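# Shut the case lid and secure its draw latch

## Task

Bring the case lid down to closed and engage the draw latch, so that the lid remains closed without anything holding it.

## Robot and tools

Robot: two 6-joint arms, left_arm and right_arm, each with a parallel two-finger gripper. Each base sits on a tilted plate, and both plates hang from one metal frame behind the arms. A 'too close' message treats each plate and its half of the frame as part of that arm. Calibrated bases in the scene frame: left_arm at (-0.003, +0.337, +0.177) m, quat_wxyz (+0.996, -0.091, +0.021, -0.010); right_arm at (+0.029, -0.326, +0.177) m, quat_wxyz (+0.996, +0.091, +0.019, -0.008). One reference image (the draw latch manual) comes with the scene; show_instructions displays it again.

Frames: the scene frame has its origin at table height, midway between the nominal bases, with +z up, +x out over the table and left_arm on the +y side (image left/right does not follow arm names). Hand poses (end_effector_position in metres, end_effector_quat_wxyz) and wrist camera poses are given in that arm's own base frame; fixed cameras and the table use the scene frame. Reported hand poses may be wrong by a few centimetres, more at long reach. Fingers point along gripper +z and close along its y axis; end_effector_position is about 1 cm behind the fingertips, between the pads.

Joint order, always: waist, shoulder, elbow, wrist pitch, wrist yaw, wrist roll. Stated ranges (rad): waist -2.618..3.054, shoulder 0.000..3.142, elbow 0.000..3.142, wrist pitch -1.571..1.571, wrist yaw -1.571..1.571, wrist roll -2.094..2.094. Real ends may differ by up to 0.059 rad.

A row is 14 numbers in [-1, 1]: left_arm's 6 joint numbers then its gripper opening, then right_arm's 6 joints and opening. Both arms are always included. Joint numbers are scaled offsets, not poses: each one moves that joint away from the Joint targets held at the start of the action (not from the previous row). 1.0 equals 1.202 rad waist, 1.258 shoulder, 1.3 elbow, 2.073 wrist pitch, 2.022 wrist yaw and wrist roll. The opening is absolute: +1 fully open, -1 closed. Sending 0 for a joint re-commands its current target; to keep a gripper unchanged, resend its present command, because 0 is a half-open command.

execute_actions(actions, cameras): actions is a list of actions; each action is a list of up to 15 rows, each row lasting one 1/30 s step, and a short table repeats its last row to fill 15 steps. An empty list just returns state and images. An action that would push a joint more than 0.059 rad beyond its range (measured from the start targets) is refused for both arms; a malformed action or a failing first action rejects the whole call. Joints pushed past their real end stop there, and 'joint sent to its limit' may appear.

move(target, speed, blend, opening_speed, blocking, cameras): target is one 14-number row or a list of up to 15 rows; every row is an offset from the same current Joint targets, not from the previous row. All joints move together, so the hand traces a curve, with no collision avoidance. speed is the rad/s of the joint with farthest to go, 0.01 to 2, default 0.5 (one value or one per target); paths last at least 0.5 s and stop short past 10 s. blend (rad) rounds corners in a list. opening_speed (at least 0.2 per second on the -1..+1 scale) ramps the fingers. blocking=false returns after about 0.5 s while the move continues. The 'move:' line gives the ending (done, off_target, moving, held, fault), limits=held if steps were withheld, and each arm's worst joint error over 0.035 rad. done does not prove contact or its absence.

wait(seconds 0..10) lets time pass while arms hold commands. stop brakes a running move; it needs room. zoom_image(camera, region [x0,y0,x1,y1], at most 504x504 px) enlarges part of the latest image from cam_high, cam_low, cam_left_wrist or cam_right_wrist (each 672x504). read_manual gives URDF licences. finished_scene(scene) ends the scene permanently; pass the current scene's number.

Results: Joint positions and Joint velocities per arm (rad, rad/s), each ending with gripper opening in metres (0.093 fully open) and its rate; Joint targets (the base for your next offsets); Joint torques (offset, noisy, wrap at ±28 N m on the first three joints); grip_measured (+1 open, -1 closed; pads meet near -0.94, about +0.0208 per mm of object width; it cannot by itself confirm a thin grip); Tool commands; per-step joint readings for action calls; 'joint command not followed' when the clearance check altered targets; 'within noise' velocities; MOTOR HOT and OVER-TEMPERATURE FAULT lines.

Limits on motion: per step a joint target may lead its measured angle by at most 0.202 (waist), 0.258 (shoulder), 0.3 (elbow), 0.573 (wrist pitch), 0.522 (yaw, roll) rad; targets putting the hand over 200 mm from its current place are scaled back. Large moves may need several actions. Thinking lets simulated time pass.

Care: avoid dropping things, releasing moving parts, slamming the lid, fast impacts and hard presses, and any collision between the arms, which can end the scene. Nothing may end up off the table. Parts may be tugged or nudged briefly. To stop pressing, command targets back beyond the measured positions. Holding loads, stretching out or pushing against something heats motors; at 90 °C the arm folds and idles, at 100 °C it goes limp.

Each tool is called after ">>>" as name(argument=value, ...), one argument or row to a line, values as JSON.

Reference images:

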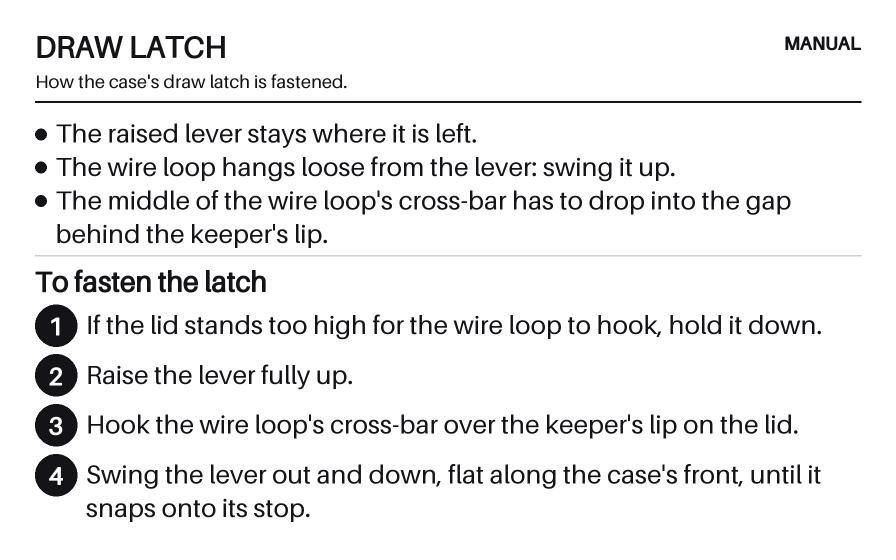

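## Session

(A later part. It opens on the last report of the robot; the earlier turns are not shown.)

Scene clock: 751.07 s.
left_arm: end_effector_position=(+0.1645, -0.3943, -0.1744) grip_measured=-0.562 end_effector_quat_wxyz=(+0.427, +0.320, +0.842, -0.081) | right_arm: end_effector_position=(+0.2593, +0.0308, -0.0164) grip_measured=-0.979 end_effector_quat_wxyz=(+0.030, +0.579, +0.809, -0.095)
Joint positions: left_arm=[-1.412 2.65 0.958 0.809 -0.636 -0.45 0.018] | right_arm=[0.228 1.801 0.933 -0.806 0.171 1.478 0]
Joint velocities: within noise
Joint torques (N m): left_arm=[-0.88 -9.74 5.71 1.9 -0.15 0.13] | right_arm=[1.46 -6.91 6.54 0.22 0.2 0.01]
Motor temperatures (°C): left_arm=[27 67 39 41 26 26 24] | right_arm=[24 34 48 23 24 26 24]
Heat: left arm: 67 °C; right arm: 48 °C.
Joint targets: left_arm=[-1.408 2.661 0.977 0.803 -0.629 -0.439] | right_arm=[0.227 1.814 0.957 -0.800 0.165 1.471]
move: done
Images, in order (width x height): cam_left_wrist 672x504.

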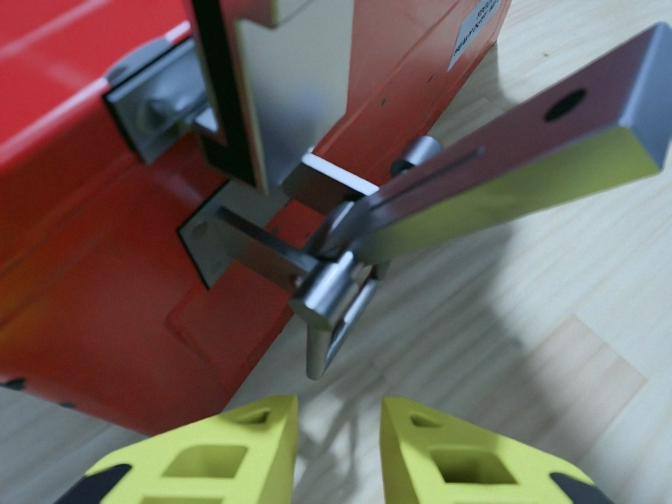

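>>> move(
  target=[0.0349, 0.0247, 0.0615, -0.0157, 0.0156, 0.0304, -0.56, 0, 0, 0, 0, 0, 0, -1],
  speed=0.15,
  cameras=["cam_left_wrist"],
)

Scene clock: 755.30 s.
left_arm: end_effector_position=(+0.1799, -0.4078, -0.1786) grip_measured=-0.562 end_effector_quat_wxyz=(+0.425, +0.333, +0.839, -0.075) | right_arm: end_effector_position=(+0.2594, +0.0309, -0.0163) grip_measured=-0.979 end_effector_quat_wxyz=(+0.030, +0.579, +0.809, -0.095)
Joint positions: left_arm=[-1.372 2.675 1.032 0.776 -0.605 -0.389 0.018] | right_arm=[0.228 1.801 0.933 -0.806 0.171 1.478 0]
Joint velocities: within noise
Joint torques (N m): left_arm=[-0.85 -9.66 6.56 1.92 -0.13 0.14] | right_arm=[1.44 -6.91 6.54 0.22 0.19 0.01]
Motor temperatures (°C): left_arm=[27 66 40 41 26 26 24] | right_arm=[24 34 48 23 24 26 24]
Heat: left arm: 66 °C; right arm: 48 °C.
Joint targets: left_arm=[-1.366 2.692 1.056 0.770 -0.597 -0.378] | right_arm=[0.227 1.814 0.958 -0.800 0.165 1.471]
move: done
Images, in order (width x height): cam_left_wrist 672x504.

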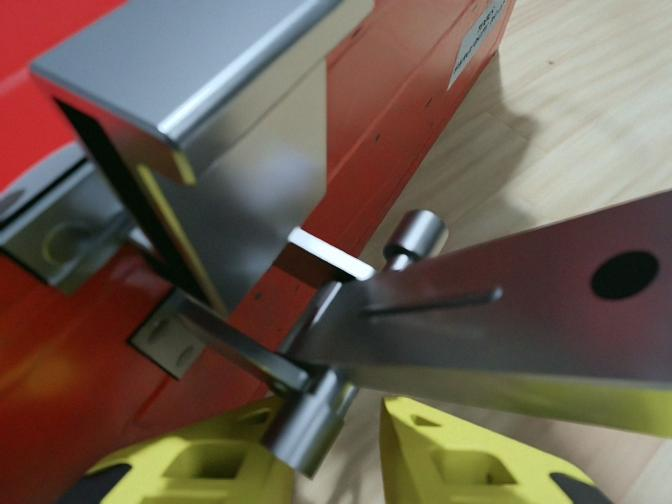

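>>> zoom_image(
  camera="cam_left_wrist",
  region=[0, 0, 480, 500],
)

Scaled by 1.008 from the camera's 672x504 image, which has a finer 960x720 frame.

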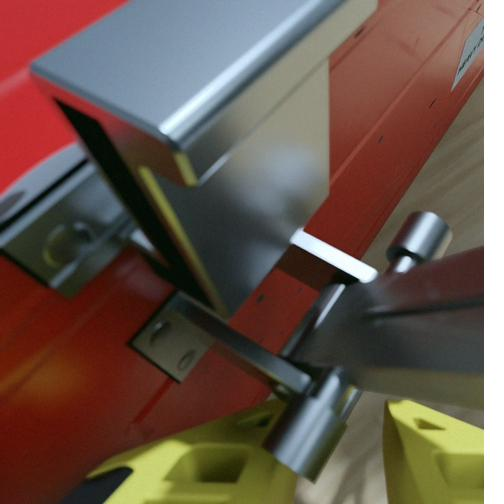

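>>> move(
  target=[
    [-0.0774, 0, 0.0254, -0.0386, -0.0297, -0.0445, -0.56, 0, 0, 0, 0, 0, 0, -1],
    [-0.124, -0.0994, 0.0315, -0.0989, -0.047, -0.0742, -0.56, 0, 0, 0, 0, 0, 0, -1],
  ],
  speed=0.15,
  blend=0.02,
  cameras=["cam_left_wrist"],
)

Scene clock: 766.37 s.
left_arm: end_effector_position=(+0.1351, -0.4164, -0.1702) grip_measured=-0.560 end_effector_quat_wxyz=(+0.418, +0.343, +0.839, -0.053) | right_arm: end_effector_position=(+0.2594, +0.0309, -0.0163) grip_measured=-0.979 end_effector_quat_wxyz=(+0.030, +0.579, +0.809, -0.095)
Joint positions: left_arm=[-1.506 2.623 1.07 0.557 -0.695 -0.517 0.018] | right_arm=[0.228 1.801 0.933 -0.806 0.171 1.478 0]
Joint velocities: within noise
Joint torques (N m): left_arm=[-1.87 -16.31 7.24 1.9 -0.24 -0.09] | right_arm=[1.46 -6.91 6.54 0.22 0.19 0.02]
Motor temperatures (°C): left_arm=[27 64 40 40 26 26 24] | right_arm=[24 34 48 23 24 26 24]
Heat: left arm: 64 °C; right arm: 48 °C.
Joint targets: left_arm=[-1.515 2.567 1.097 0.565 -0.692 -0.527] | right_arm=[0.227 1.814 0.957 -0.800 0.165 1.471]
move: off_target (left_arm); left_arm: the shoulder is farthest, 0.056 rad from its target
Images, in order (width x height): cam_left_wrist 672x504.

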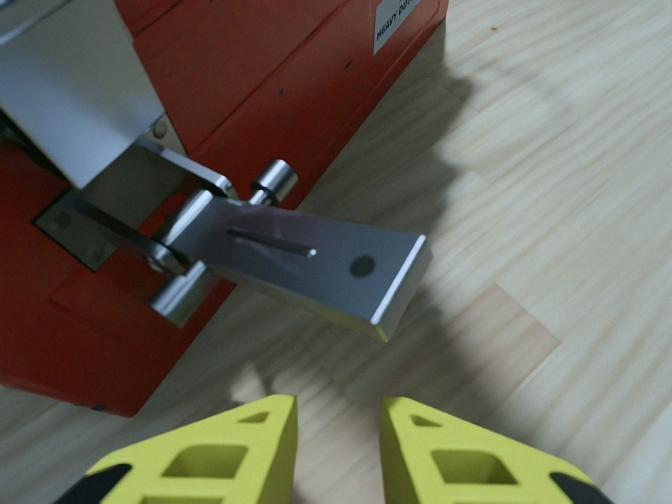

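>>> zoom_image(
  camera="cam_left_wrist",
  region=[130, 120, 460, 420],
)

>>> zoom_image(
  camera="cam_low",
  region=[320, 200, 430, 290],
)

Scaled by 1.527 from the camera's 672x504 image, which has a finer 960x720 frame.

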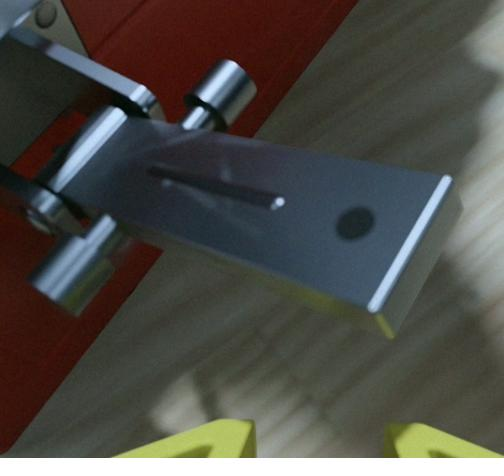

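This scene's latest camera images include none from cam_low. They are from: cam_left_wrist. cam_low's image comes with the result of a call that names it in "cameras".

>>> move(
  target=[0.0391, -0.0374, -0.1515, 0.123, 0.0158, 0.0183, -0.56, 0, 0, 0, 0, 0, 0, -1],
  speed=0.3,
  cameras=["cam_left_wrist", "cam_low"],
)

>>> zoom_image(
  camera="cam_left_wrist",
  region=[150, 0, 550, 300],
)

>>> zoom_image(
  camera="cam_low",
  region=[330, 210, 420, 290],
)

Scene clock: 791.77 s.
left_arm: end_effector_position=(+0.1436, -0.4005, -0.1519) grip_measured=-0.560 end_effector_quat_wxyz=(+0.435, +0.316, +0.837, -0.101) | right_arm: end_effector_position=(+0.2593, +0.0308, -0.0164) grip_measured=-0.979 end_effector_quat_wxyz=(+0.030, +0.579, +0.809, -0.095)
Joint positions: left_arm=[-1.474 2.574 0.91 0.793 -0.667 -0.501 0.018] | right_arm=[0.228 1.801 0.933 -0.806 0.171 1.478 0]
Joint velocities: within noise
Joint torques (N m): left_arm=[-0.59 -15.39 3.14 2.29 -0.12 0.14] | right_arm=[1.46 -6.91 6.54 0.22 0.19 0.02]
Motor temperatures (°C): left_arm=[27 73 40 40 26 26 23] | right_arm=[24 34 48 23 24 26 24]
Heat: left arm: 73 °C; right arm: 48 °C.
Joint targets: left_arm=[-1.468 2.520 0.900 0.820 -0.661 -0.491] | right_arm=[0.227 1.814 0.957 -0.800 0.165 1.471]
move: off_target (left_arm); left_arm: the shoulder is farthest, 0.054 rad from its target
Images, in order (width x height): cam_low 672x504, cam_left_wrist 672x504.

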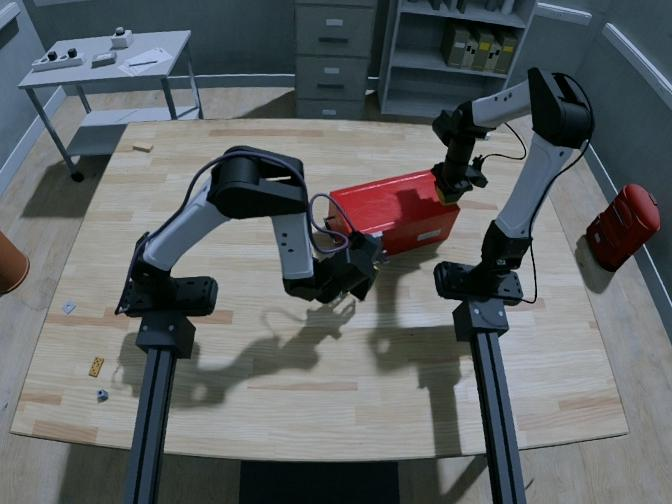

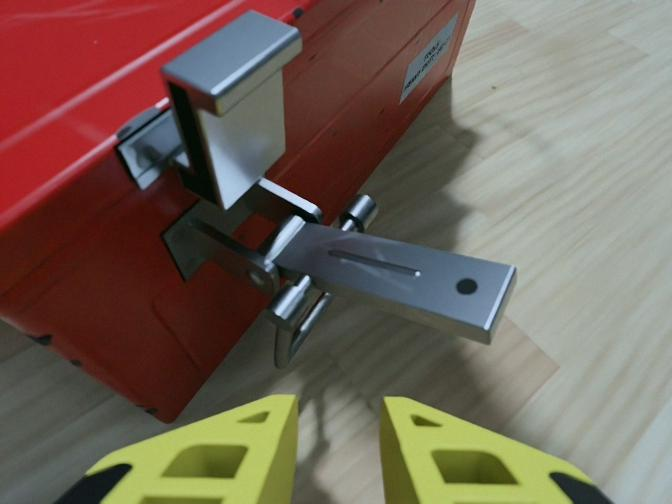

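Scaled by 1.260 from the camera's 672x504 image, which has a finer 960x720 frame.

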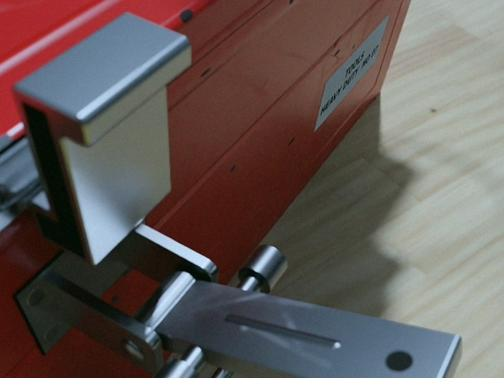

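Scaled by 5.600 from the camera's 672x504 image, which has a finer 960x720 frame.

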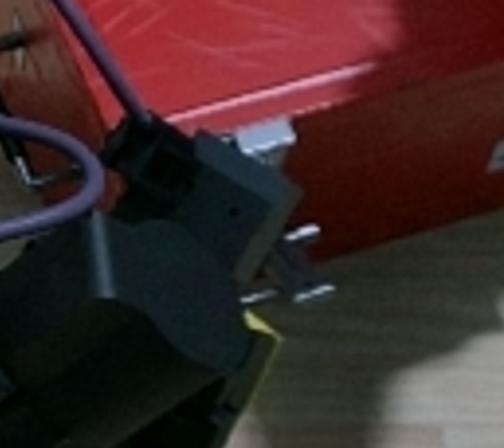

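>>> move(
  target=[0, -0.97, 0, 0, 0, 0, -0.56, 0, 0, 0, 0, 0, 0, -1],
  speed=1.0,
  cameras=["cam_low"],
)

>>> zoom_image(
  camera="cam_low",
  region=[330, 210, 420, 290],
)

Scene clock: 798.03 s.
left_arm: end_effector_position=(+0.1403, -0.3734, +0.4155) grip_measured=-0.560 end_effector_quat_wxyz=(+0.585, -0.003, +0.579, -0.567) | right_arm: end_effector_position=(+0.2593, +0.0308, -0.0164) grip_measured=-0.979 end_effector_quat_wxyz=(+0.030, +0.579, +0.809, -0.095)
Joint positions: left_arm=[-1.474 1.294 0.902 0.821 -0.663 -0.501 0.018] | right_arm=[0.228 1.801 0.933 -0.806 0.171 1.478 0]
Joint velocities: within noise
Joint torques (N m): left_arm=[-0.29 -2.44 7.68 1.55 0.28 0.18] | right_arm=[1.46 -6.91 6.56 0.22 0.19 0.02]
Motor temperatures (°C): left_arm=[27 73 40 40 26 26 23] | right_arm=[24 34 48 23 24 26 24]
Heat: left arm: 73 °C; right arm: 48 °C.
Joint targets: left_arm=[-1.468 1.300 0.900 0.820 -0.660 -0.490] | right_arm=[0.227 1.814 0.957 -0.800 0.165 1.471]
move: done
Images, in order (width x height): cam_low 672x504.

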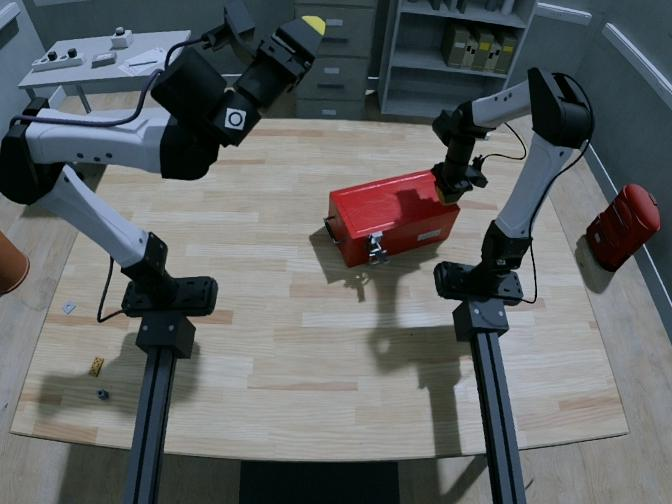

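Scaled by 5.600 from the camera's 672x504 image, which has a finer 960x720 frame.

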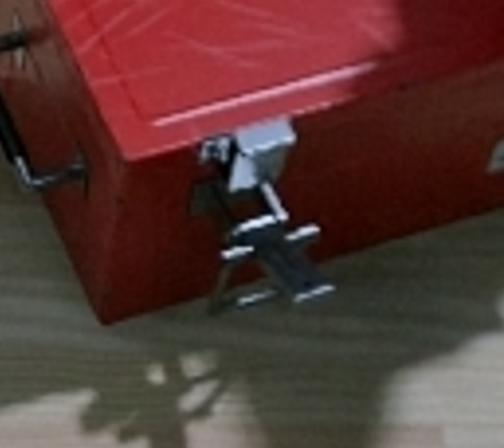

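>>> move(
  target=[-0.0624, 0.95, 0.0577, -0.0482, -0.0272, -0.0371, 0.1, 0, 0, 0, 0, 0, 0, -1],
  speed=1.0,
  cameras=[],
)

>>> move(
  target=[0, 0.143, 0, 0, 0, 0, 0.1, 0, 0, 0, 0, 0, 0, -1],
  speed=0.4,
  cameras=["cam_left_wrist"],
)

Scene clock: 846.63 s.
left_arm: end_effector_position=(+0.1240, -0.4276, -0.1214) grip_measured=+0.098 end_effector_quat_wxyz=(+0.447, +0.304, +0.831, -0.128) | right_arm: end_effector_position=(+0.2594, +0.0309, -0.0163) grip_measured=-0.979 end_effector_quat_wxyz=(+0.030, +0.579, +0.809, -0.095)
Joint positions: left_arm=[-1.536 2.494 0.948 0.706 -0.704 -0.554 0.05] | right_arm=[0.228 1.801 0.933 -0.806 0.171 1.478 0]
Joint velocities: within noise
Joint torques (N m): left_arm=[-1.66 -10.51 7.49 2.15 -0.33 -0.09] | right_arm=[1.46 -6.91 6.56 0.22 0.2 0.02]
Motor temperatures (°C): left_arm=[27 54 41 38 26 26 23] | right_arm=[24 34 48 23 24 26 24]
Heat: left arm: 54 °C; right arm: 48 °C.
Joint targets: left_arm=[-1.543 2.495 0.975 0.720 -0.715 -0.565] | right_arm=[0.227 1.814 0.958 -0.800 0.165 1.471]
move: done
No camera images: "cameras" was empty.

Scene clock: 847.47 s.
left_arm: end_effector_position=(+0.1228, -0.3844, -0.1872) grip_measured=+0.098 end_effector_quat_wxyz=(+0.419, +0.339, +0.840, -0.061) | right_arm: end_effector_position=(+0.2594, +0.0309, -0.0163) grip_measured=-0.979 end_effector_quat_wxyz=(+0.030, +0.579, +0.809, -0.095)
Joint positions: left_arm=[-1.536 2.667 0.955 0.708 -0.706 -0.555 0.05] | right_arm=[0.228 1.801 0.933 -0.806 0.171 1.478 0]
Joint velocities: within noise
Joint torques (N m): left_arm=[-1.65 -9.89 5.71 1.94 -0.35 -0.09] | right_arm=[1.46 -6.93 6.54 0.22 0.2 0.01]
Motor temperatures (°C): left_arm=[27 54 41 38 26 26 23] | right_arm=[24 34 48 23 24 26 24]
Heat: left arm: 54 °C; right arm: 48 °C.
Joint targets: left_arm=[-1.543 2.675 0.975 0.720 -0.715 -0.565] | right_arm=[0.227 1.814 0.957 -0.800 0.165 1.471]
move: done
Images, in order (width x height): cam_left_wrist 672x504.

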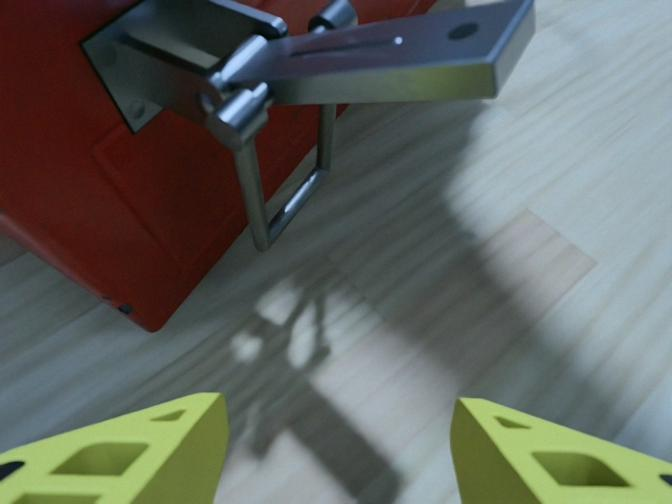

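>>> move(
  target=[0.1023, 0.0262, 0.1123, -0.0121, 0.041, 0.0653, 0.1, 0, 0, 0, 0, 0, 0, -1],
  speed=0.15,
  cameras=["cam_left_wrist"],
)

Scene clock: 852.43 s.
left_arm: end_effector_position=(+0.1632, -0.4203, -0.1830) grip_measured=+0.099 end_effector_quat_wxyz=(+0.423, +0.331, +0.840, -0.072) | right_arm: end_effector_position=(+0.2593, +0.0308, -0.0164) grip_measured=-0.979 end_effector_quat_wxyz=(+0.030, +0.579, +0.809, -0.095)
Joint positions: left_arm=[-1.426 2.692 1.093 0.693 -0.641 -0.447 0.05] | right_arm=[0.228 1.801 0.933 -0.806 0.171 1.478 0]
Joint velocities: within noise
Joint torques (N m): left_arm=[-0.79 -10.06 7.21 1.96 -0.12 0.16] | right_arm=[1.46 -6.9 6.54 0.22 0.19 0.01]
Motor temperatures (°C): left_arm=[27 55 41 38 26 26 23] | right_arm=[24 34 48 23 24 26 24]
Heat: left arm: 55 °C; right arm: 48 °C.
Joint targets: left_arm=[-1.420 2.708 1.121 0.695 -0.632 -0.434] | right_arm=[0.227 1.814 0.958 -0.800 0.165 1.471]
move: done
Images, in order (width x height): cam_left_wrist 672x504.

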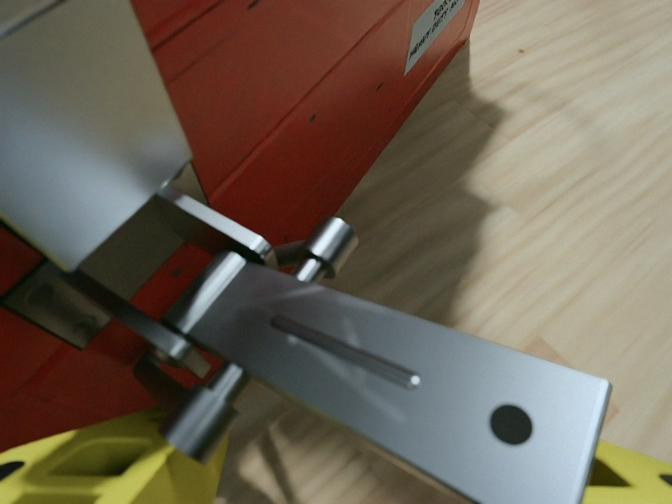

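>>> zoom_image(
  camera="cam_left_wrist",
  region=[120, 180, 400, 480],
)

Scaled by 1.680 from the camera's 672x504 image, which has a finer 960x720 frame.

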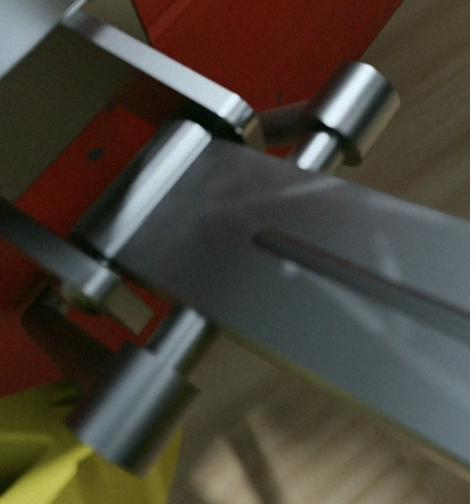

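>>> move(
  target=[-0.0899, -0.0898, -0.1508, 0.0241, -0.0361, -0.0598, 0.1, 0, 0, 0, 0, 0, 0, -1],
  speed=0.3,
  cameras=["cam_left_wrist"],
)

Scene clock: 864.87 s.
left_arm: end_effector_position=(+0.1261, -0.3835, -0.1820) grip_measured=+0.099 end_effector_quat_wxyz=(+0.418, +0.338, +0.841, -0.064) | right_arm: end_effector_position=(+0.2594, +0.0309, -0.0163) grip_measured=-0.979 end_effector_quat_wxyz=(+0.030, +0.579, +0.809, -0.095)
Joint positions: left_arm=[-1.523 2.646 0.936 0.719 -0.694 -0.543 0.05] | right_arm=[0.228 1.801 0.933 -0.806 0.171 1.478 0]
Joint velocities: within noise
Joint torques (N m): left_arm=[-1.44 -15.15 2.67 2.12 -0.37 -0.1] | right_arm=[1.46 -6.93 6.54 0.22 0.19 0.01]
Motor temperatures (°C): left_arm=[27 57 41 39 26 26 23] | right_arm=[24 34 48 23 24 26 24]
Heat: left arm: 57 °C; right arm: 48 °C.
Joint targets: left_arm=[-1.528 2.595 0.925 0.745 -0.705 -0.554] | right_arm=[0.227 1.814 0.958 -0.800 0.165 1.471]
move: off_target (left_arm); left_arm: the shoulder is farthest, 0.051 rad from its target
Images, in order (width x height): cam_left_wrist 672x504.

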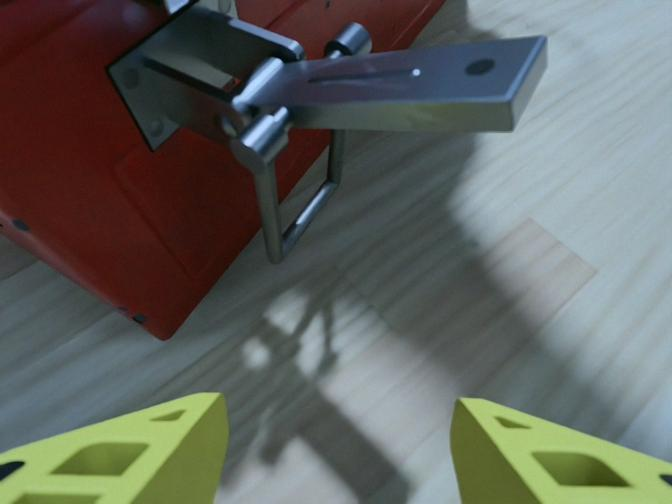

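>>> move(
  target=[0.1007, 0.0859, 0.1377, -0.0217, 0.0391, 0.0638, 0.1, 0, 0, 0, 0, 0, 0, -1],
  speed=0.15,
  cameras=["cam_left_wrist"],
)

>>> zoom_image(
  camera="cam_left_wrist",
  region=[120, 180, 400, 480],
)

Scene clock: 870.30 s.
left_arm: end_effector_position=(+0.1676, -0.4168, -0.1819) grip_measured=+0.099 end_effector_quat_wxyz=(+0.423, +0.330, +0.841, -0.072) | right_arm: end_effector_position=(+0.2593, +0.0308, -0.0164) grip_measured=-0.979 end_effector_quat_wxyz=(+0.030, +0.579, +0.809, -0.095)
Joint positions: left_arm=[-1.412 2.686 1.078 0.706 -0.634 -0.437 0.05] | right_arm=[0.228 1.801 0.933 -0.806 0.171 1.478 0]
Joint velocities: within noise
Joint torques (N m): left_arm=[-0.84 -9.91 6.9 1.87 -0.14 0.14] | right_arm=[1.46 -6.9 6.54 0.22 0.19 0.02]
Motor temperatures (°C): left_arm=[27 58 40 39 26 26 23] | right_arm=[24 34 48 23 24 26 24]
Heat: left arm: 58 °C; right arm: 48 °C.
Joint targets: left_arm=[-1.407 2.703 1.104 0.700 -0.626 -0.425] | right_arm=[0.227 1.814 0.957 -0.800 0.165 1.471]
move: done
Images, in order (width x height): cam_left_wrist 672x504.

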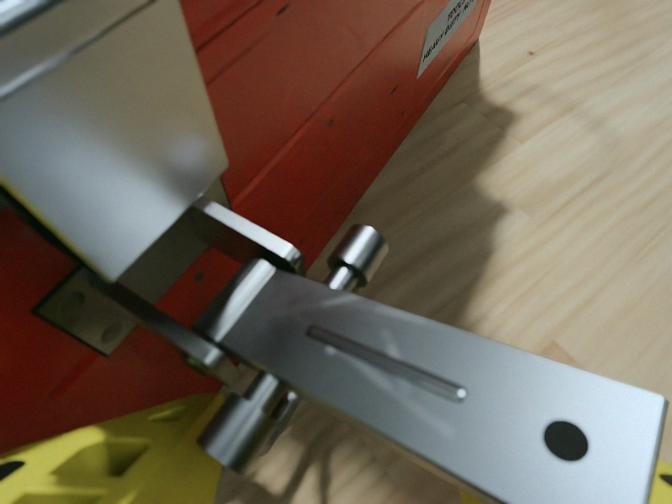

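Scaled by 1.680 from the camera's 672x504 image, which has a finer 960x720 frame.

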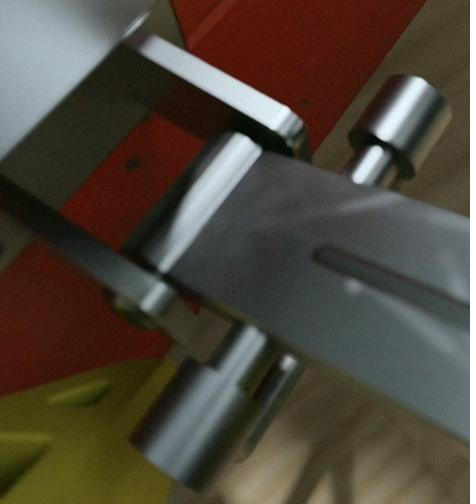

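>>> move(
  target=[-0.0849, 0.0135, 0.0454, -0.0434, -0.0341, -0.0519, 0.1, 0, 0, 0, 0, 0, 0, -1],
  speed=0.12,
  cameras=["cam_left_wrist"],
)

Scene clock: 875.57 s.
left_arm: end_effector_position=(+0.1366, -0.4282, -0.1868) grip_measured=+0.099 end_effector_quat_wxyz=(+0.423, +0.334, +0.840, -0.070) | right_arm: end_effector_position=(+0.2594, +0.0309, -0.0163) grip_measured=-0.979 end_effector_quat_wxyz=(+0.030, +0.579, +0.809, -0.095)
Joint positions: left_arm=[-1.502 2.704 1.134 0.611 -0.687 -0.52 0.05] | right_arm=[0.228 1.801 0.933 -0.806 0.171 1.478 0]
Joint velocities: within noise
Joint torques (N m): left_arm=[-1.77 -10.21 7.41 1.85 -0.33 -0.09] | right_arm=[1.46 -6.91 6.54 0.22 0.2 0.02]
Motor temperatures (°C): left_arm=[27 59 40 39 26 26 23] | right_arm=[24 34 48 23 24 26 24]
Heat: left arm: 59 °C; right arm: 48 °C.
Joint targets: left_arm=[-1.509 2.720 1.163 0.610 -0.695 -0.530] | right_arm=[0.227 1.814 0.958 -0.800 0.165 1.471]
move: done
Images, in order (width x height): cam_left_wrist 672x504.

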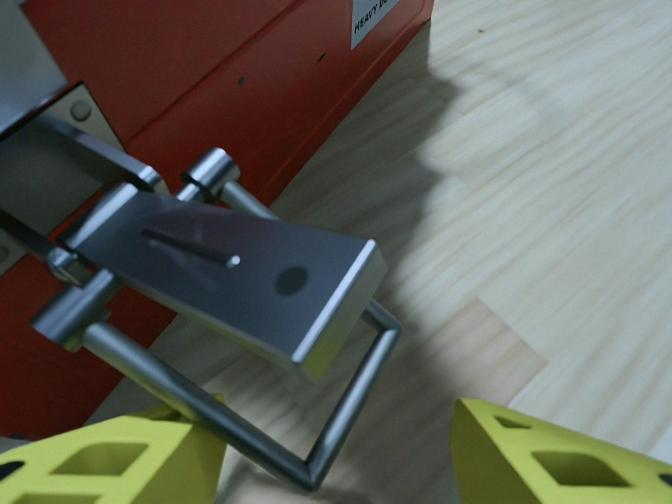

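>>> move(
  target=[-0.0433, -0.107, 0.0092, -0.0589, -0.0143, -0.0272, 0.1, 0, 0, 0, 0, 0, 0, -1],
  speed=0.12,
  cameras=["cam_left_wrist"],
)

Scene clock: 878.33 s.
left_arm: end_effector_position=(+0.1157, -0.4308, -0.1746) grip_measured=+0.099 end_effector_quat_wxyz=(+0.415, +0.343, +0.841, -0.058) | right_arm: end_effector_position=(+0.2593, +0.0308, -0.0164) grip_measured=-0.979 end_effector_quat_wxyz=(+0.030, +0.579, +0.809, -0.095)
Joint positions: left_arm=[-1.557 2.648 1.142 0.478 -0.71 -0.576 0.05] | right_arm=[0.228 1.801 0.933 -0.806 0.171 1.478 0]
Joint velocities: within noise
Joint torques (N m): left_arm=[-1.36 -17.28 8.16 1.89 -0.42 -0.07] | right_arm=[1.46 -6.91 6.54 0.22 0.19 0.01]
Motor temperatures (°C): left_arm=[27 60 40 39 26 26 23] | right_arm=[24 34 48 23 24 26 24]
Heat: left arm: 60 °C; right arm: 48 °C.
Joint targets: left_arm=[-1.561 2.585 1.175 0.488 -0.724 -0.585] | right_arm=[0.227 1.814 0.957 -0.800 0.165 1.471]
move: off_target (left_arm); left_arm: the shoulder is farthest, 0.062 rad from its target
Images, in order (width x height): cam_left_wrist 672x504.

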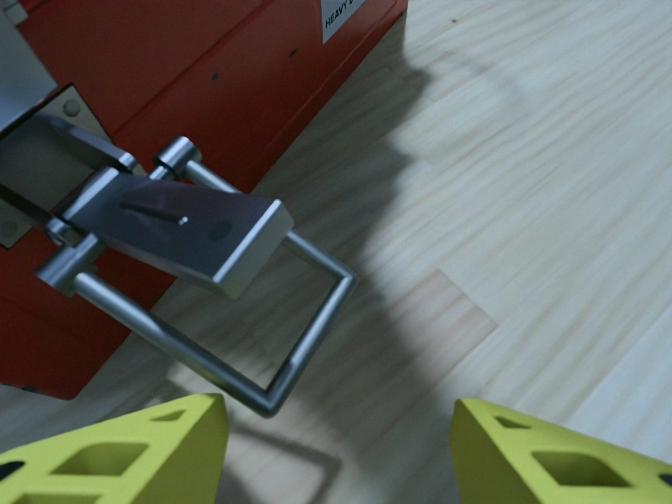

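>>> move(
  target=[0, -0.024, 0.0205, 0.0, 0, 0, 0.1, 0, 0, 0, 0, 0, 0, -1],
  speed=0.1,
  cameras=["cam_left_wrist"],
)

Scene clock: 883.20 s.
left_arm: end_effector_position=(+0.1142, -0.4336, -0.1690) grip_measured=+0.099 end_effector_quat_wxyz=(+0.413, +0.344, +0.841, -0.056) | right_arm: end_effector_position=(+0.2594, +0.0309, -0.0163) grip_measured=-0.979 end_effector_quat_wxyz=(+0.030, +0.579, +0.809, -0.095)
Joint positions: left_arm=[-1.561 2.628 1.15 0.44 -0.711 -0.582 0.05] | right_arm=[0.228 1.801 0.933 -0.806 0.171 1.478 0]
Joint velocities: within noise
Joint torques (N m): left_arm=[-1.09 -18.22 10.06 2.33 -0.41 -0.01] | right_arm=[1.46 -6.91 6.54 0.22 0.19 0.01]
Motor temperatures (°C): left_arm=[27 64 40 40 26 26 23] | right_arm=[24 34 48 23 24 26 24]
Heat: left arm: 64 °C; right arm: 48 °C.
Joint targets: left_arm=[-1.561 2.555 1.202 0.488 -0.724 -0.585] | right_arm=[0.227 1.814 0.957 -0.800 0.165 1.471]
move: off_target (left_arm); left_arm: the shoulder is farthest, 0.073 rad from its target
Images, in order (width x height): cam_left_wrist 672x504.

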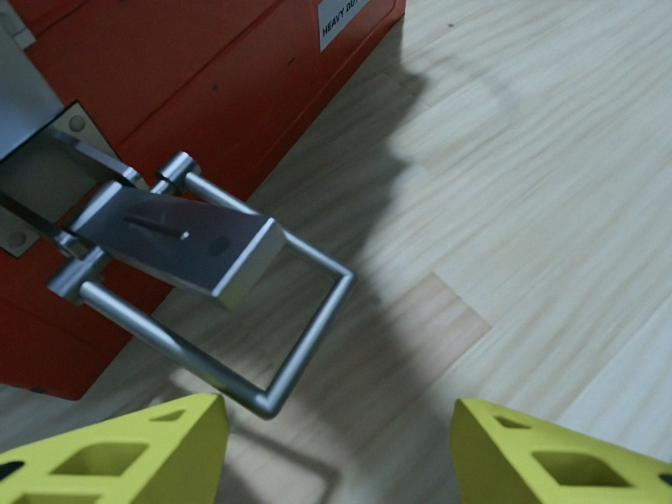

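>>> move(
  target=[0.0549, 0.1375, -0.0231, 0.0709, 0.0232, 0.0371, 0.1, 0, 0, 0, 0, 0, 0, -1],
  speed=0.2,
  cameras=["cam_left_wrist"],
)

Scene clock: 898.47 s.
left_arm: end_effector_position=(+0.1378, -0.4238, -0.1941) grip_measured=+0.099 end_effector_quat_wxyz=(+0.414, +0.338, +0.843, -0.056) | right_arm: end_effector_position=(+0.2594, +0.0309, -0.0163) grip_measured=-0.979 end_effector_quat_wxyz=(+0.030, +0.579, +0.809, -0.095)
Joint positions: left_arm=[-1.497 2.717 1.15 0.57 -0.684 -0.526 0.05] | right_arm=[0.228 1.801 0.933 -0.806 0.171 1.478 0]
Joint velocities: within noise
Joint torques (N m): left_arm=[-0.94 -10.67 6.61 2.6 -0.2 0.17] | right_arm=[1.44 -6.91 6.56 0.22 0.19 0.02]
Motor temperatures (°C): left_arm=[27 77 40 41 27 26 23] | right_arm=[24 34 48 23 24 26 24]
Heat: left arm: 77 °C; right arm: 48 °C. Fold the left arm in close to its base, or ease its load, before you think long.
Joint targets: left_arm=[-1.495 2.728 1.172 0.635 -0.677 -0.510] | right_arm=[0.227 1.814 0.958 -0.800 0.165 1.471]
MOTOR HOT: the shoulder of the left arm reports 77 °C; the controller's stop level is 90 °C. To cool a motor, set the load down, stop pushing, or move to a pose that needs little force.
move: off_target (left_arm); left_arm: the wrist pitch is farthest, 0.065 rad from its target
Images, in order (width x height): cam_left_wrist 672x504.

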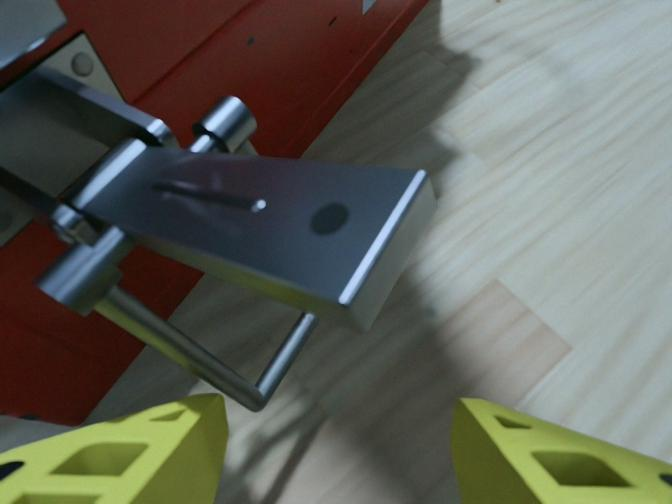

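>>> move(
  target=[
    [-0.0275, -0.1057, -0.19, 0.0531, -0.0138, -0.0223, 0.1, 0, 0, 0, 0, 0, 0, -1],
    [-0.0275, -0.95, -0.19, 0.0531, -0.0138, -0.0223, 0.1, 0, 0, 0, 0, 0, 0, -1],
  ],
  speed=[0.6, 1.2],
  blend=0.05,
  cameras=["cam_left_wrist", "cam_low"],
)

>>> zoom_image(
  camera="cam_low",
  region=[330, 210, 420, 290],
)

Scene clock: 903.27 s.
left_arm: end_effector_position=(+0.1305, -0.4406, +0.3137) grip_measured=+0.099 end_effector_quat_wxyz=(+0.556, +0.061, +0.667, -0.493) | right_arm: end_effector_position=(+0.2594, +0.0309, -0.0163) grip_measured=-0.979 end_effector_quat_wxyz=(+0.030, +0.579, +0.809, -0.095)
Joint positions: left_arm=[-1.521 1.534 0.924 0.746 -0.7 -0.545 0.05] | right_arm=[0.228 1.801 0.933 -0.806 0.171 1.478 0]
Joint velocities: within noise
Joint torques (N m): left_arm=[-1.51 -5.46 8.12 1.9 0.1 -0.04] | right_arm=[1.44 -6.91 6.56 0.22 0.19 0.02]
Motor temperatures (°C): left_arm=[27 77 40 42 27 26 23] | right_arm=[24 34 48 23 24 26 24]
Heat: left arm: 77 °C; right arm: 48 °C. Fold the left arm in close to its base, or ease its load, before you think long.
Joint targets: left_arm=[-1.528 1.533 0.925 0.745 -0.705 -0.555] | right_arm=[0.227 1.814 0.958 -0.800 0.165 1.471]
MOTOR HOT: still on. The shoulder of the left arm reports 77 °C.
move: done
Images, in order (width x height): cam_low 672x504, cam_left_wrist 672x504.

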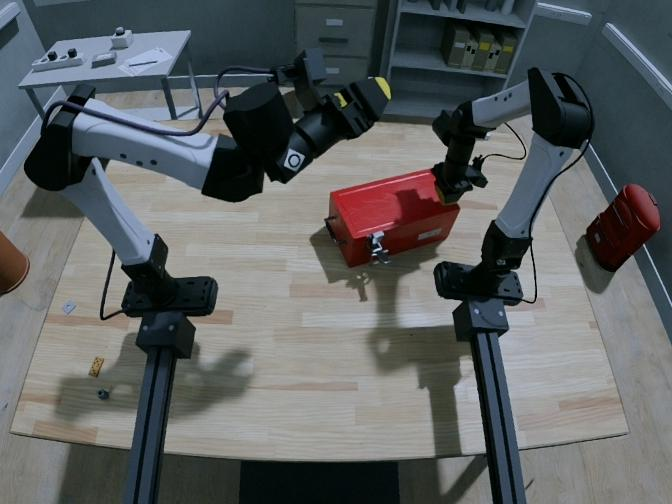

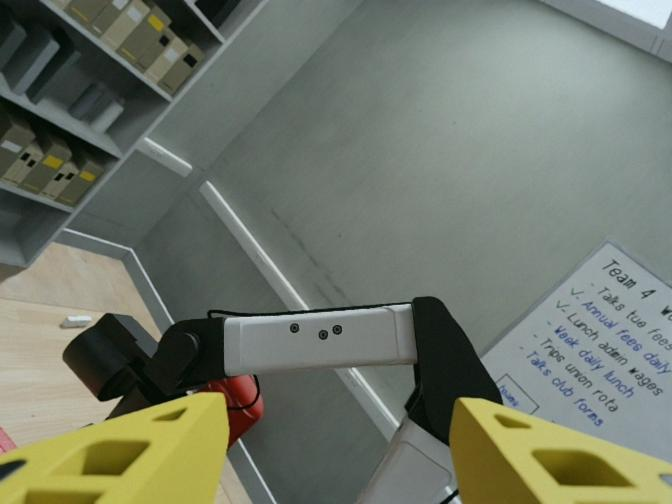

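Scaled by 5.600 from the camera's 672x504 image, which has a finer 960x720 frame.

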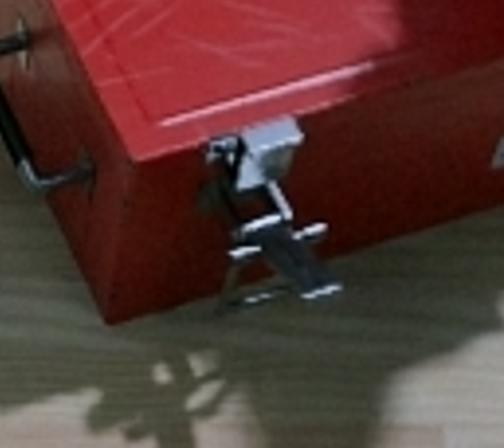

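>>> move(
  target=[0, -0.26, 0, 0, 0, 0, 0.1, 0, 0, 0, 0, 0, 0, -1],
  speed=1.0,
  cameras=[],
)

>>> wait(
  seconds=10,
  cameras=[],
)

Scene clock: 922.83 s.
left_arm: end_effector_position=(+0.1264, -0.3521, +0.4416) grip_measured=+0.099 end_effector_quat_wxyz=(+0.564, -0.028, +0.572, -0.595) | right_arm: end_effector_position=(+0.2593, +0.0308, -0.0164) grip_measured=-0.979 end_effector_quat_wxyz=(+0.030, +0.579, +0.809, -0.095)
Joint positions: left_arm=[-1.521 1.203 0.924 0.746 -0.702 -0.546 0.05] | right_arm=[0.228 1.801 0.933 -0.806 0.171 1.478 0]
Joint velocities: within noise
Joint torques (N m): left_arm=[-1.35 -1.78 7.76 1.45 0.24 -0.03] | right_arm=[1.46 -6.93 6.56 0.22 0.19 0.01]
Motor temperatures (°C): left_arm=[27 65 42 41 26 26 23] | right_arm=[24 34 48 23 24 26 24]
Heat: left arm: 65 °C; right arm: 48 °C.
Joint targets: left_arm=[-1.528 1.206 0.925 0.745 -0.705 -0.555] | right_arm=[0.227 1.814 0.957 -0.800 0.165 1.471]
MOTOR HOT: cleared for the motors of the left arm.
move: done
No camera images: "cameras" was empty.

Scene clock: 932.83 s.
left_arm: end_effector_position=(+0.1264, -0.3521, +0.4416) grip_measured=+0.099 end_effector_quat_wxyz=(+0.564, -0.028, +0.572, -0.595) | right_arm: end_effector_position=(+0.2594, +0.0309, -0.0163) grip_measured=-0.979 end_effector_quat_wxyz=(+0.030, +0.579, +0.809, -0.095)
Joint positions: left_arm=[-1.521 1.203 0.924 0.746 -0.702 -0.546 0.05] | right_arm=[0.228 1.801 0.933 -0.806 0.171 1.478 0]
Joint velocities: within noise
Joint torques (N m): left_arm=[-1.39 -1.78 7.76 1.45 0.24 -0.03] | right_arm=[1.46 -6.91 6.54 0.22 0.2 0.01]
Motor temperatures (°C): left_arm=[27 60 42 40 26 26 23] | right_arm=[24 34 48 23 24 26 24]
Heat: left arm: 60 °C; right arm: 48 °C.
Joint targets: left_arm=[-1.528 1.206 0.925 0.745 -0.705 -0.555] | right_arm=[0.227 1.814 0.958 -0.800 0.165 1.471]
Tool commands: left_gripper/opening=+0.1 right_gripper/opening=-1.0
wait: 10.00 s; at rest by 0.17 s
No camera images: "cameras" was empty.

>>> move(
  target=[0, 0.99, 0, 0, 0, 0, 0.1, 0, 0, 0, 0, 0, 0, -1],
  speed=1.2,
  cameras=[],
)

>>> move(
  target=[0, 0.162, 0.0154, -0.0072, 0, 0, 0.1, 0, 0, 0, 0, 0, 0, -1],
  speed=0.4,
  cameras=["cam_left_wrist"],
)

Scene clock: 937.73 s.
left_arm: end_effector_position=(+0.1303, -0.4295, -0.1055) grip_measured=+0.099 end_effector_quat_wxyz=(+0.455, +0.293, +0.829, -0.140) | right_arm: end_effector_position=(+0.2594, +0.0309, -0.0163) grip_measured=-0.979 end_effector_quat_wxyz=(+0.030, +0.579, +0.809, -0.095)
Joint positions: left_arm=[-1.521 2.45 0.924 0.725 -0.703 -0.546 0.05] | right_arm=[0.228 1.801 0.933 -0.806 0.171 1.478 0]
Joint velocities: within noise
Joint torques (N m): left_arm=[-1.68 -10.29 4.98 2.25 -0.24 -0.07] | right_arm=[1.46 -6.91 6.56 0.22 0.19 0.01]
Motor temperatures (°C): left_arm=[27 59 42 40 26 26 23] | right_arm=[24 34 48 23 24 26 24]
Heat: left arm: 59 °C; right arm: 48 °C.
Joint targets: left_arm=[-1.528 2.451 0.925 0.745 -0.705 -0.555] | right_arm=[0.227 1.814 0.958 -0.800 0.165 1.471]
move: done
No camera images: "cameras" was empty.

Scene clock: 938.63 s.
left_arm: end_effector_position=(+0.1278, -0.3786, -0.1825) grip_measured=+0.099 end_effector_quat_wxyz=(+0.419, +0.336, +0.841, -0.059) | right_arm: end_effector_position=(+0.2594, +0.0309, -0.0163) grip_measured=-0.979 end_effector_quat_wxyz=(+0.030, +0.579, +0.809, -0.095)
Joint positions: left_arm=[-1.521 2.646 0.924 0.724 -0.703 -0.546 0.05] | right_arm=[0.228 1.801 0.933 -0.806 0.171 1.478 0]
Joint velocities: within noise
Joint torques (N m): left_arm=[-1.65 -9.72 5.59 1.88 -0.3 -0.09] | right_arm=[1.46 -6.91 6.54 0.22 0.19 0.02]
Motor temperatures (°C): left_arm=[27 59 42 40 26 26 23] | right_arm=[24 34 48 23 24 26 24]
Heat: left arm: 59 °C; right arm: 48 °C.
Joint targets: left_arm=[-1.528 2.655 0.945 0.730 -0.705 -0.555] | right_arm=[0.227 1.814 0.957 -0.800 0.165 1.471]
move: done
Images, in order (width x height): cam_left_wrist 672x504.

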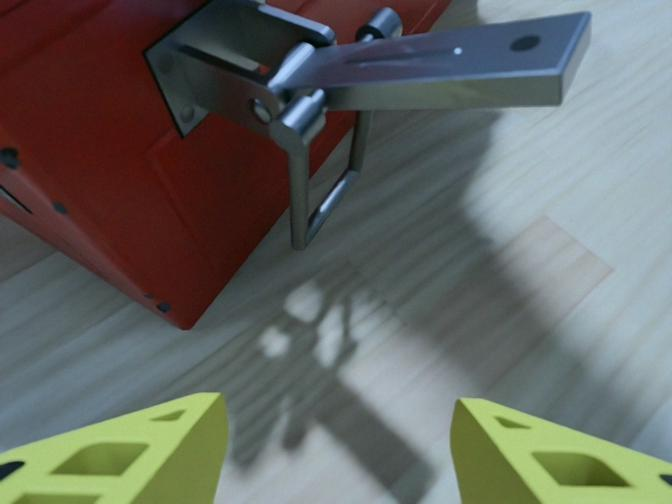

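>>> move(
  target=[
    [0.1007, 0.0326, 0.1323, -0.0145, 0.0391, 0.0643, 0.1, 0, 0, 0, 0, 0, 0, -1],
    [0.0116, 0.0461, 0.1823, -0.0569, 0.0049, 0.0124, 0.1, 0, 0, 0, 0, 0, 0, -1],
    [-0.0266, -0.0795, 0.1985, -0.111, -0.0094, -0.0148, 0.1, 0, 0, 0, 0, 0, 0, -1],
  ],
  speed=[0.25, 0.15, 0.12],
  blend=0.01,
  cameras=["cam_left_wrist"],
)

Scene clock: 952.13 s.
left_arm: end_effector_position=(+0.1187, -0.4547, -0.1513) grip_measured=+0.099 end_effector_quat_wxyz=(+0.432, +0.323, +0.837, -0.090) | right_arm: end_effector_position=(+0.2594, +0.0309, -0.0163) grip_measured=-0.979 end_effector_quat_wxyz=(+0.030, +0.579, +0.809, -0.095)
Joint positions: left_arm=[-1.554 2.613 1.171 0.497 -0.718 -0.576 0.05] | right_arm=[0.228 1.801 0.933 -0.806 0.171 1.478 0]
Joint velocities: within noise
Joint torques (N m): left_arm=[-1.63 -17.07 8.39 1.9 -0.32 -0.09] | right_arm=[1.46 -6.91 6.56 0.22 0.2 0.02]
Motor temperatures (°C): left_arm=[27 59 41 41 26 26 23] | right_arm=[24 34 48 23 24 26 24]
Heat: left arm: 59 °C; right arm: 48 °C.
Joint targets: left_arm=[-1.560 2.555 1.203 0.500 -0.724 -0.585] | right_arm=[0.227 1.814 0.958 -0.800 0.165 1.471]
move: off_target (left_arm); left_arm: the shoulder is farthest, 0.058 rad from its target
Images, in order (width x height): cam_left_wrist 672x504.

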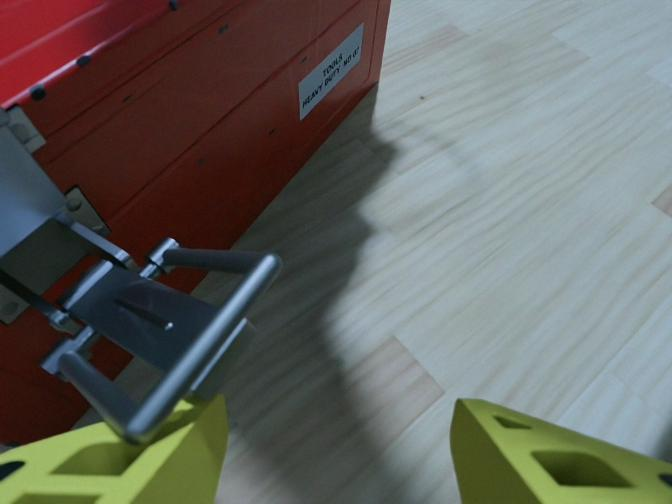

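>>> move(
  target=[
    [0.0241, -0.0739, -0.2385, 0.0733, 0.0119, 0.0188, 0.1, 0, 0, 0, 0, 0, 0, -1],
    [0.0241, -0.0739, -0.2385, 0.0733, 0.0119, 0.0188, -1, 0, 0, 0, 0, 0, 0, -1],
  ],
  speed=0.3,
  cameras=["cam_left_wrist"],
)

Scene clock: 975.43 s.
left_arm: end_effector_position=(+0.1223, -0.3909, -0.1479) grip_measured=-0.991 end_effector_quat_wxyz=(+0.422, +0.335, +0.840, -0.068) | right_arm: end_effector_position=(+0.2594, +0.0309, -0.0163) grip_measured=-0.979 end_effector_quat_wxyz=(+0.030, +0.579, +0.809, -0.095)
Joint positions: left_arm=[-1.538 2.516 0.902 0.627 -0.706 -0.558 0] | right_arm=[0.228 1.801 0.933 -0.806 0.171 1.478 0]
Joint velocities: within noise
Joint torques (N m): left_arm=[-0.43 -15.16 3.4 2.12 -0.2 0.13] | right_arm=[1.46 -6.9 6.54 0.22 0.2 0.01]
Motor temperatures (°C): left_arm=[27 69 42 41 26 26 23] | right_arm=[24 34 48 23 24 26 24]
Heat: left arm: 69 °C; right arm: 48 °C.
Joint targets: left_arm=[-1.531 2.462 0.893 0.652 -0.700 -0.547] | right_arm=[0.227 1.814 0.957 -0.800 0.165 1.471]
move: off_target (left_arm); target 2's new numbers were sent with left_arm's shoulder 0.054 rad from that target; left_arm: the shoulder is farthest, 0.054 rad from its target
Images, in order (width x height): cam_left_wrist 672x504.

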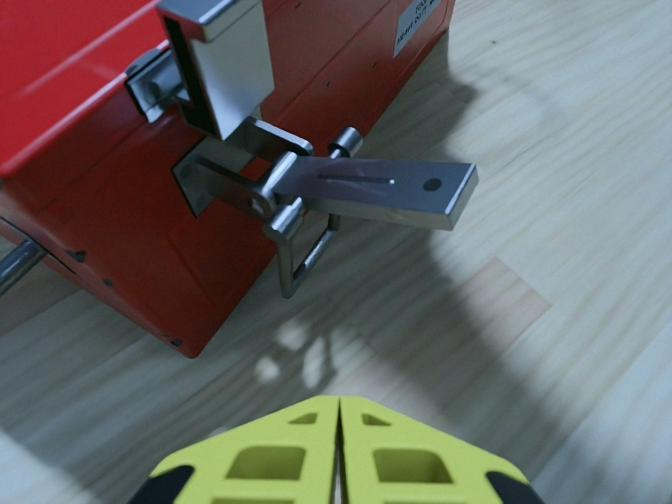

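>>> move(
  target=[0, -0.99, 0.04, 0.05, 0, 0, 0.1, 0, 0, 0, 0, 0, 0, -1],
  speed=1.2,
  cameras=[],
)

>>> wait(
  seconds=10,
  cameras=["cam_low"],
)

>>> zoom_image(
  camera="cam_low",
  region=[330, 210, 420, 290],
)

Scene clock: 994.23 s.
left_arm: end_effector_position=(+0.1204, -0.3556, +0.4404) grip_measured=+0.098 end_effector_quat_wxyz=(+0.556, -0.027, +0.571, -0.604) | right_arm: end_effector_position=(+0.2593, +0.0308, -0.0164) grip_measured=-0.979 end_effector_quat_wxyz=(+0.030, +0.579, +0.809, -0.095)
Joint positions: left_arm=[-1.538 1.209 0.922 0.757 -0.701 -0.556 0.05] | right_arm=[0.228 1.801 0.933 -0.806 0.171 1.478 0]
Joint velocities: within noise
Joint torques (N m): left_arm=[-0.2 -1.4 9.92 1.42 0.26 0.17] | right_arm=[1.46 -6.9 6.56 0.22 0.19 0.02]
Motor temperatures (°C): left_arm=[27 76 40 41 26 26 23] | right_arm=[24 34 48 23 24 26 24]
Heat: left arm: 76 °C; right arm: 48 °C. Fold the left arm in close to its base, or ease its load, before you think long.
Joint targets: left_arm=[-1.531 1.217 0.945 0.755 -0.700 -0.547] | right_arm=[0.227 1.814 0.957 -0.800 0.165 1.471]
MOTOR HOT: the shoulder of the left arm reports 76 °C; the controller's stop level is 90 °C. To cool a motor, set the load down, stop pushing, or move to a pose that needs little force.
move: done
No camera images: "cameras" was empty.

Scene clock: 1004.23 s.
left_arm: end_effector_position=(+0.1204, -0.3556, +0.4404) grip_measured=+0.098 end_effector_quat_wxyz=(+0.556, -0.027, +0.571, -0.604) | right_arm: end_effector_position=(+0.2593, +0.0308, -0.0164) grip_measured=-0.979 end_effector_quat_wxyz=(+0.030, +0.579, +0.809, -0.095)
Joint positions: left_arm=[-1.538 1.209 0.922 0.757 -0.701 -0.556 0.05] | right_arm=[0.228 1.801 0.933 -0.806 0.171 1.478 0]
Joint velocities: within noise
Joint torques (N m): left_arm=[-0.18 -1.4 9.92 1.44 0.28 0.17] | right_arm=[1.46 -6.91 6.56 0.22 0.2 0.02]
Motor temperatures (°C): left_arm=[27 69 40 39 26 26 23] | right_arm=[24 34 48 23 24 26 24]
Heat: left arm: 69 °C; right arm: 48 °C.
Joint targets: left_arm=[-1.531 1.217 0.945 0.755 -0.700 -0.547] | right_arm=[0.227 1.814 0.957 -0.800 0.165 1.471]
Tool commands: left_gripper/opening=+0.1 right_gripper/opening=-1.0
MOTOR HOT: cleared for the motors of the left arm.
wait: 10.00 s; at rest by 0.17 s
Images, in order (width x height): cam_low 672x504.

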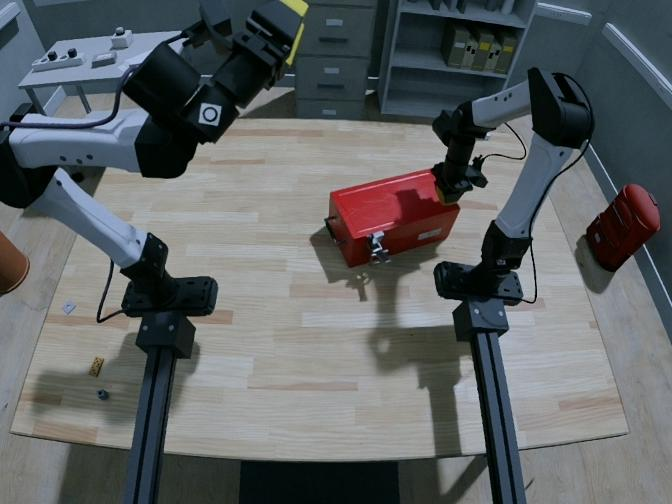

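Scaled by 5.600 from the camera's 672x504 image, which has a finer 960x720 frame.

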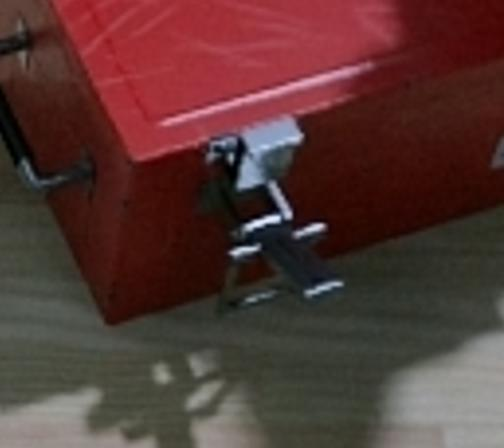

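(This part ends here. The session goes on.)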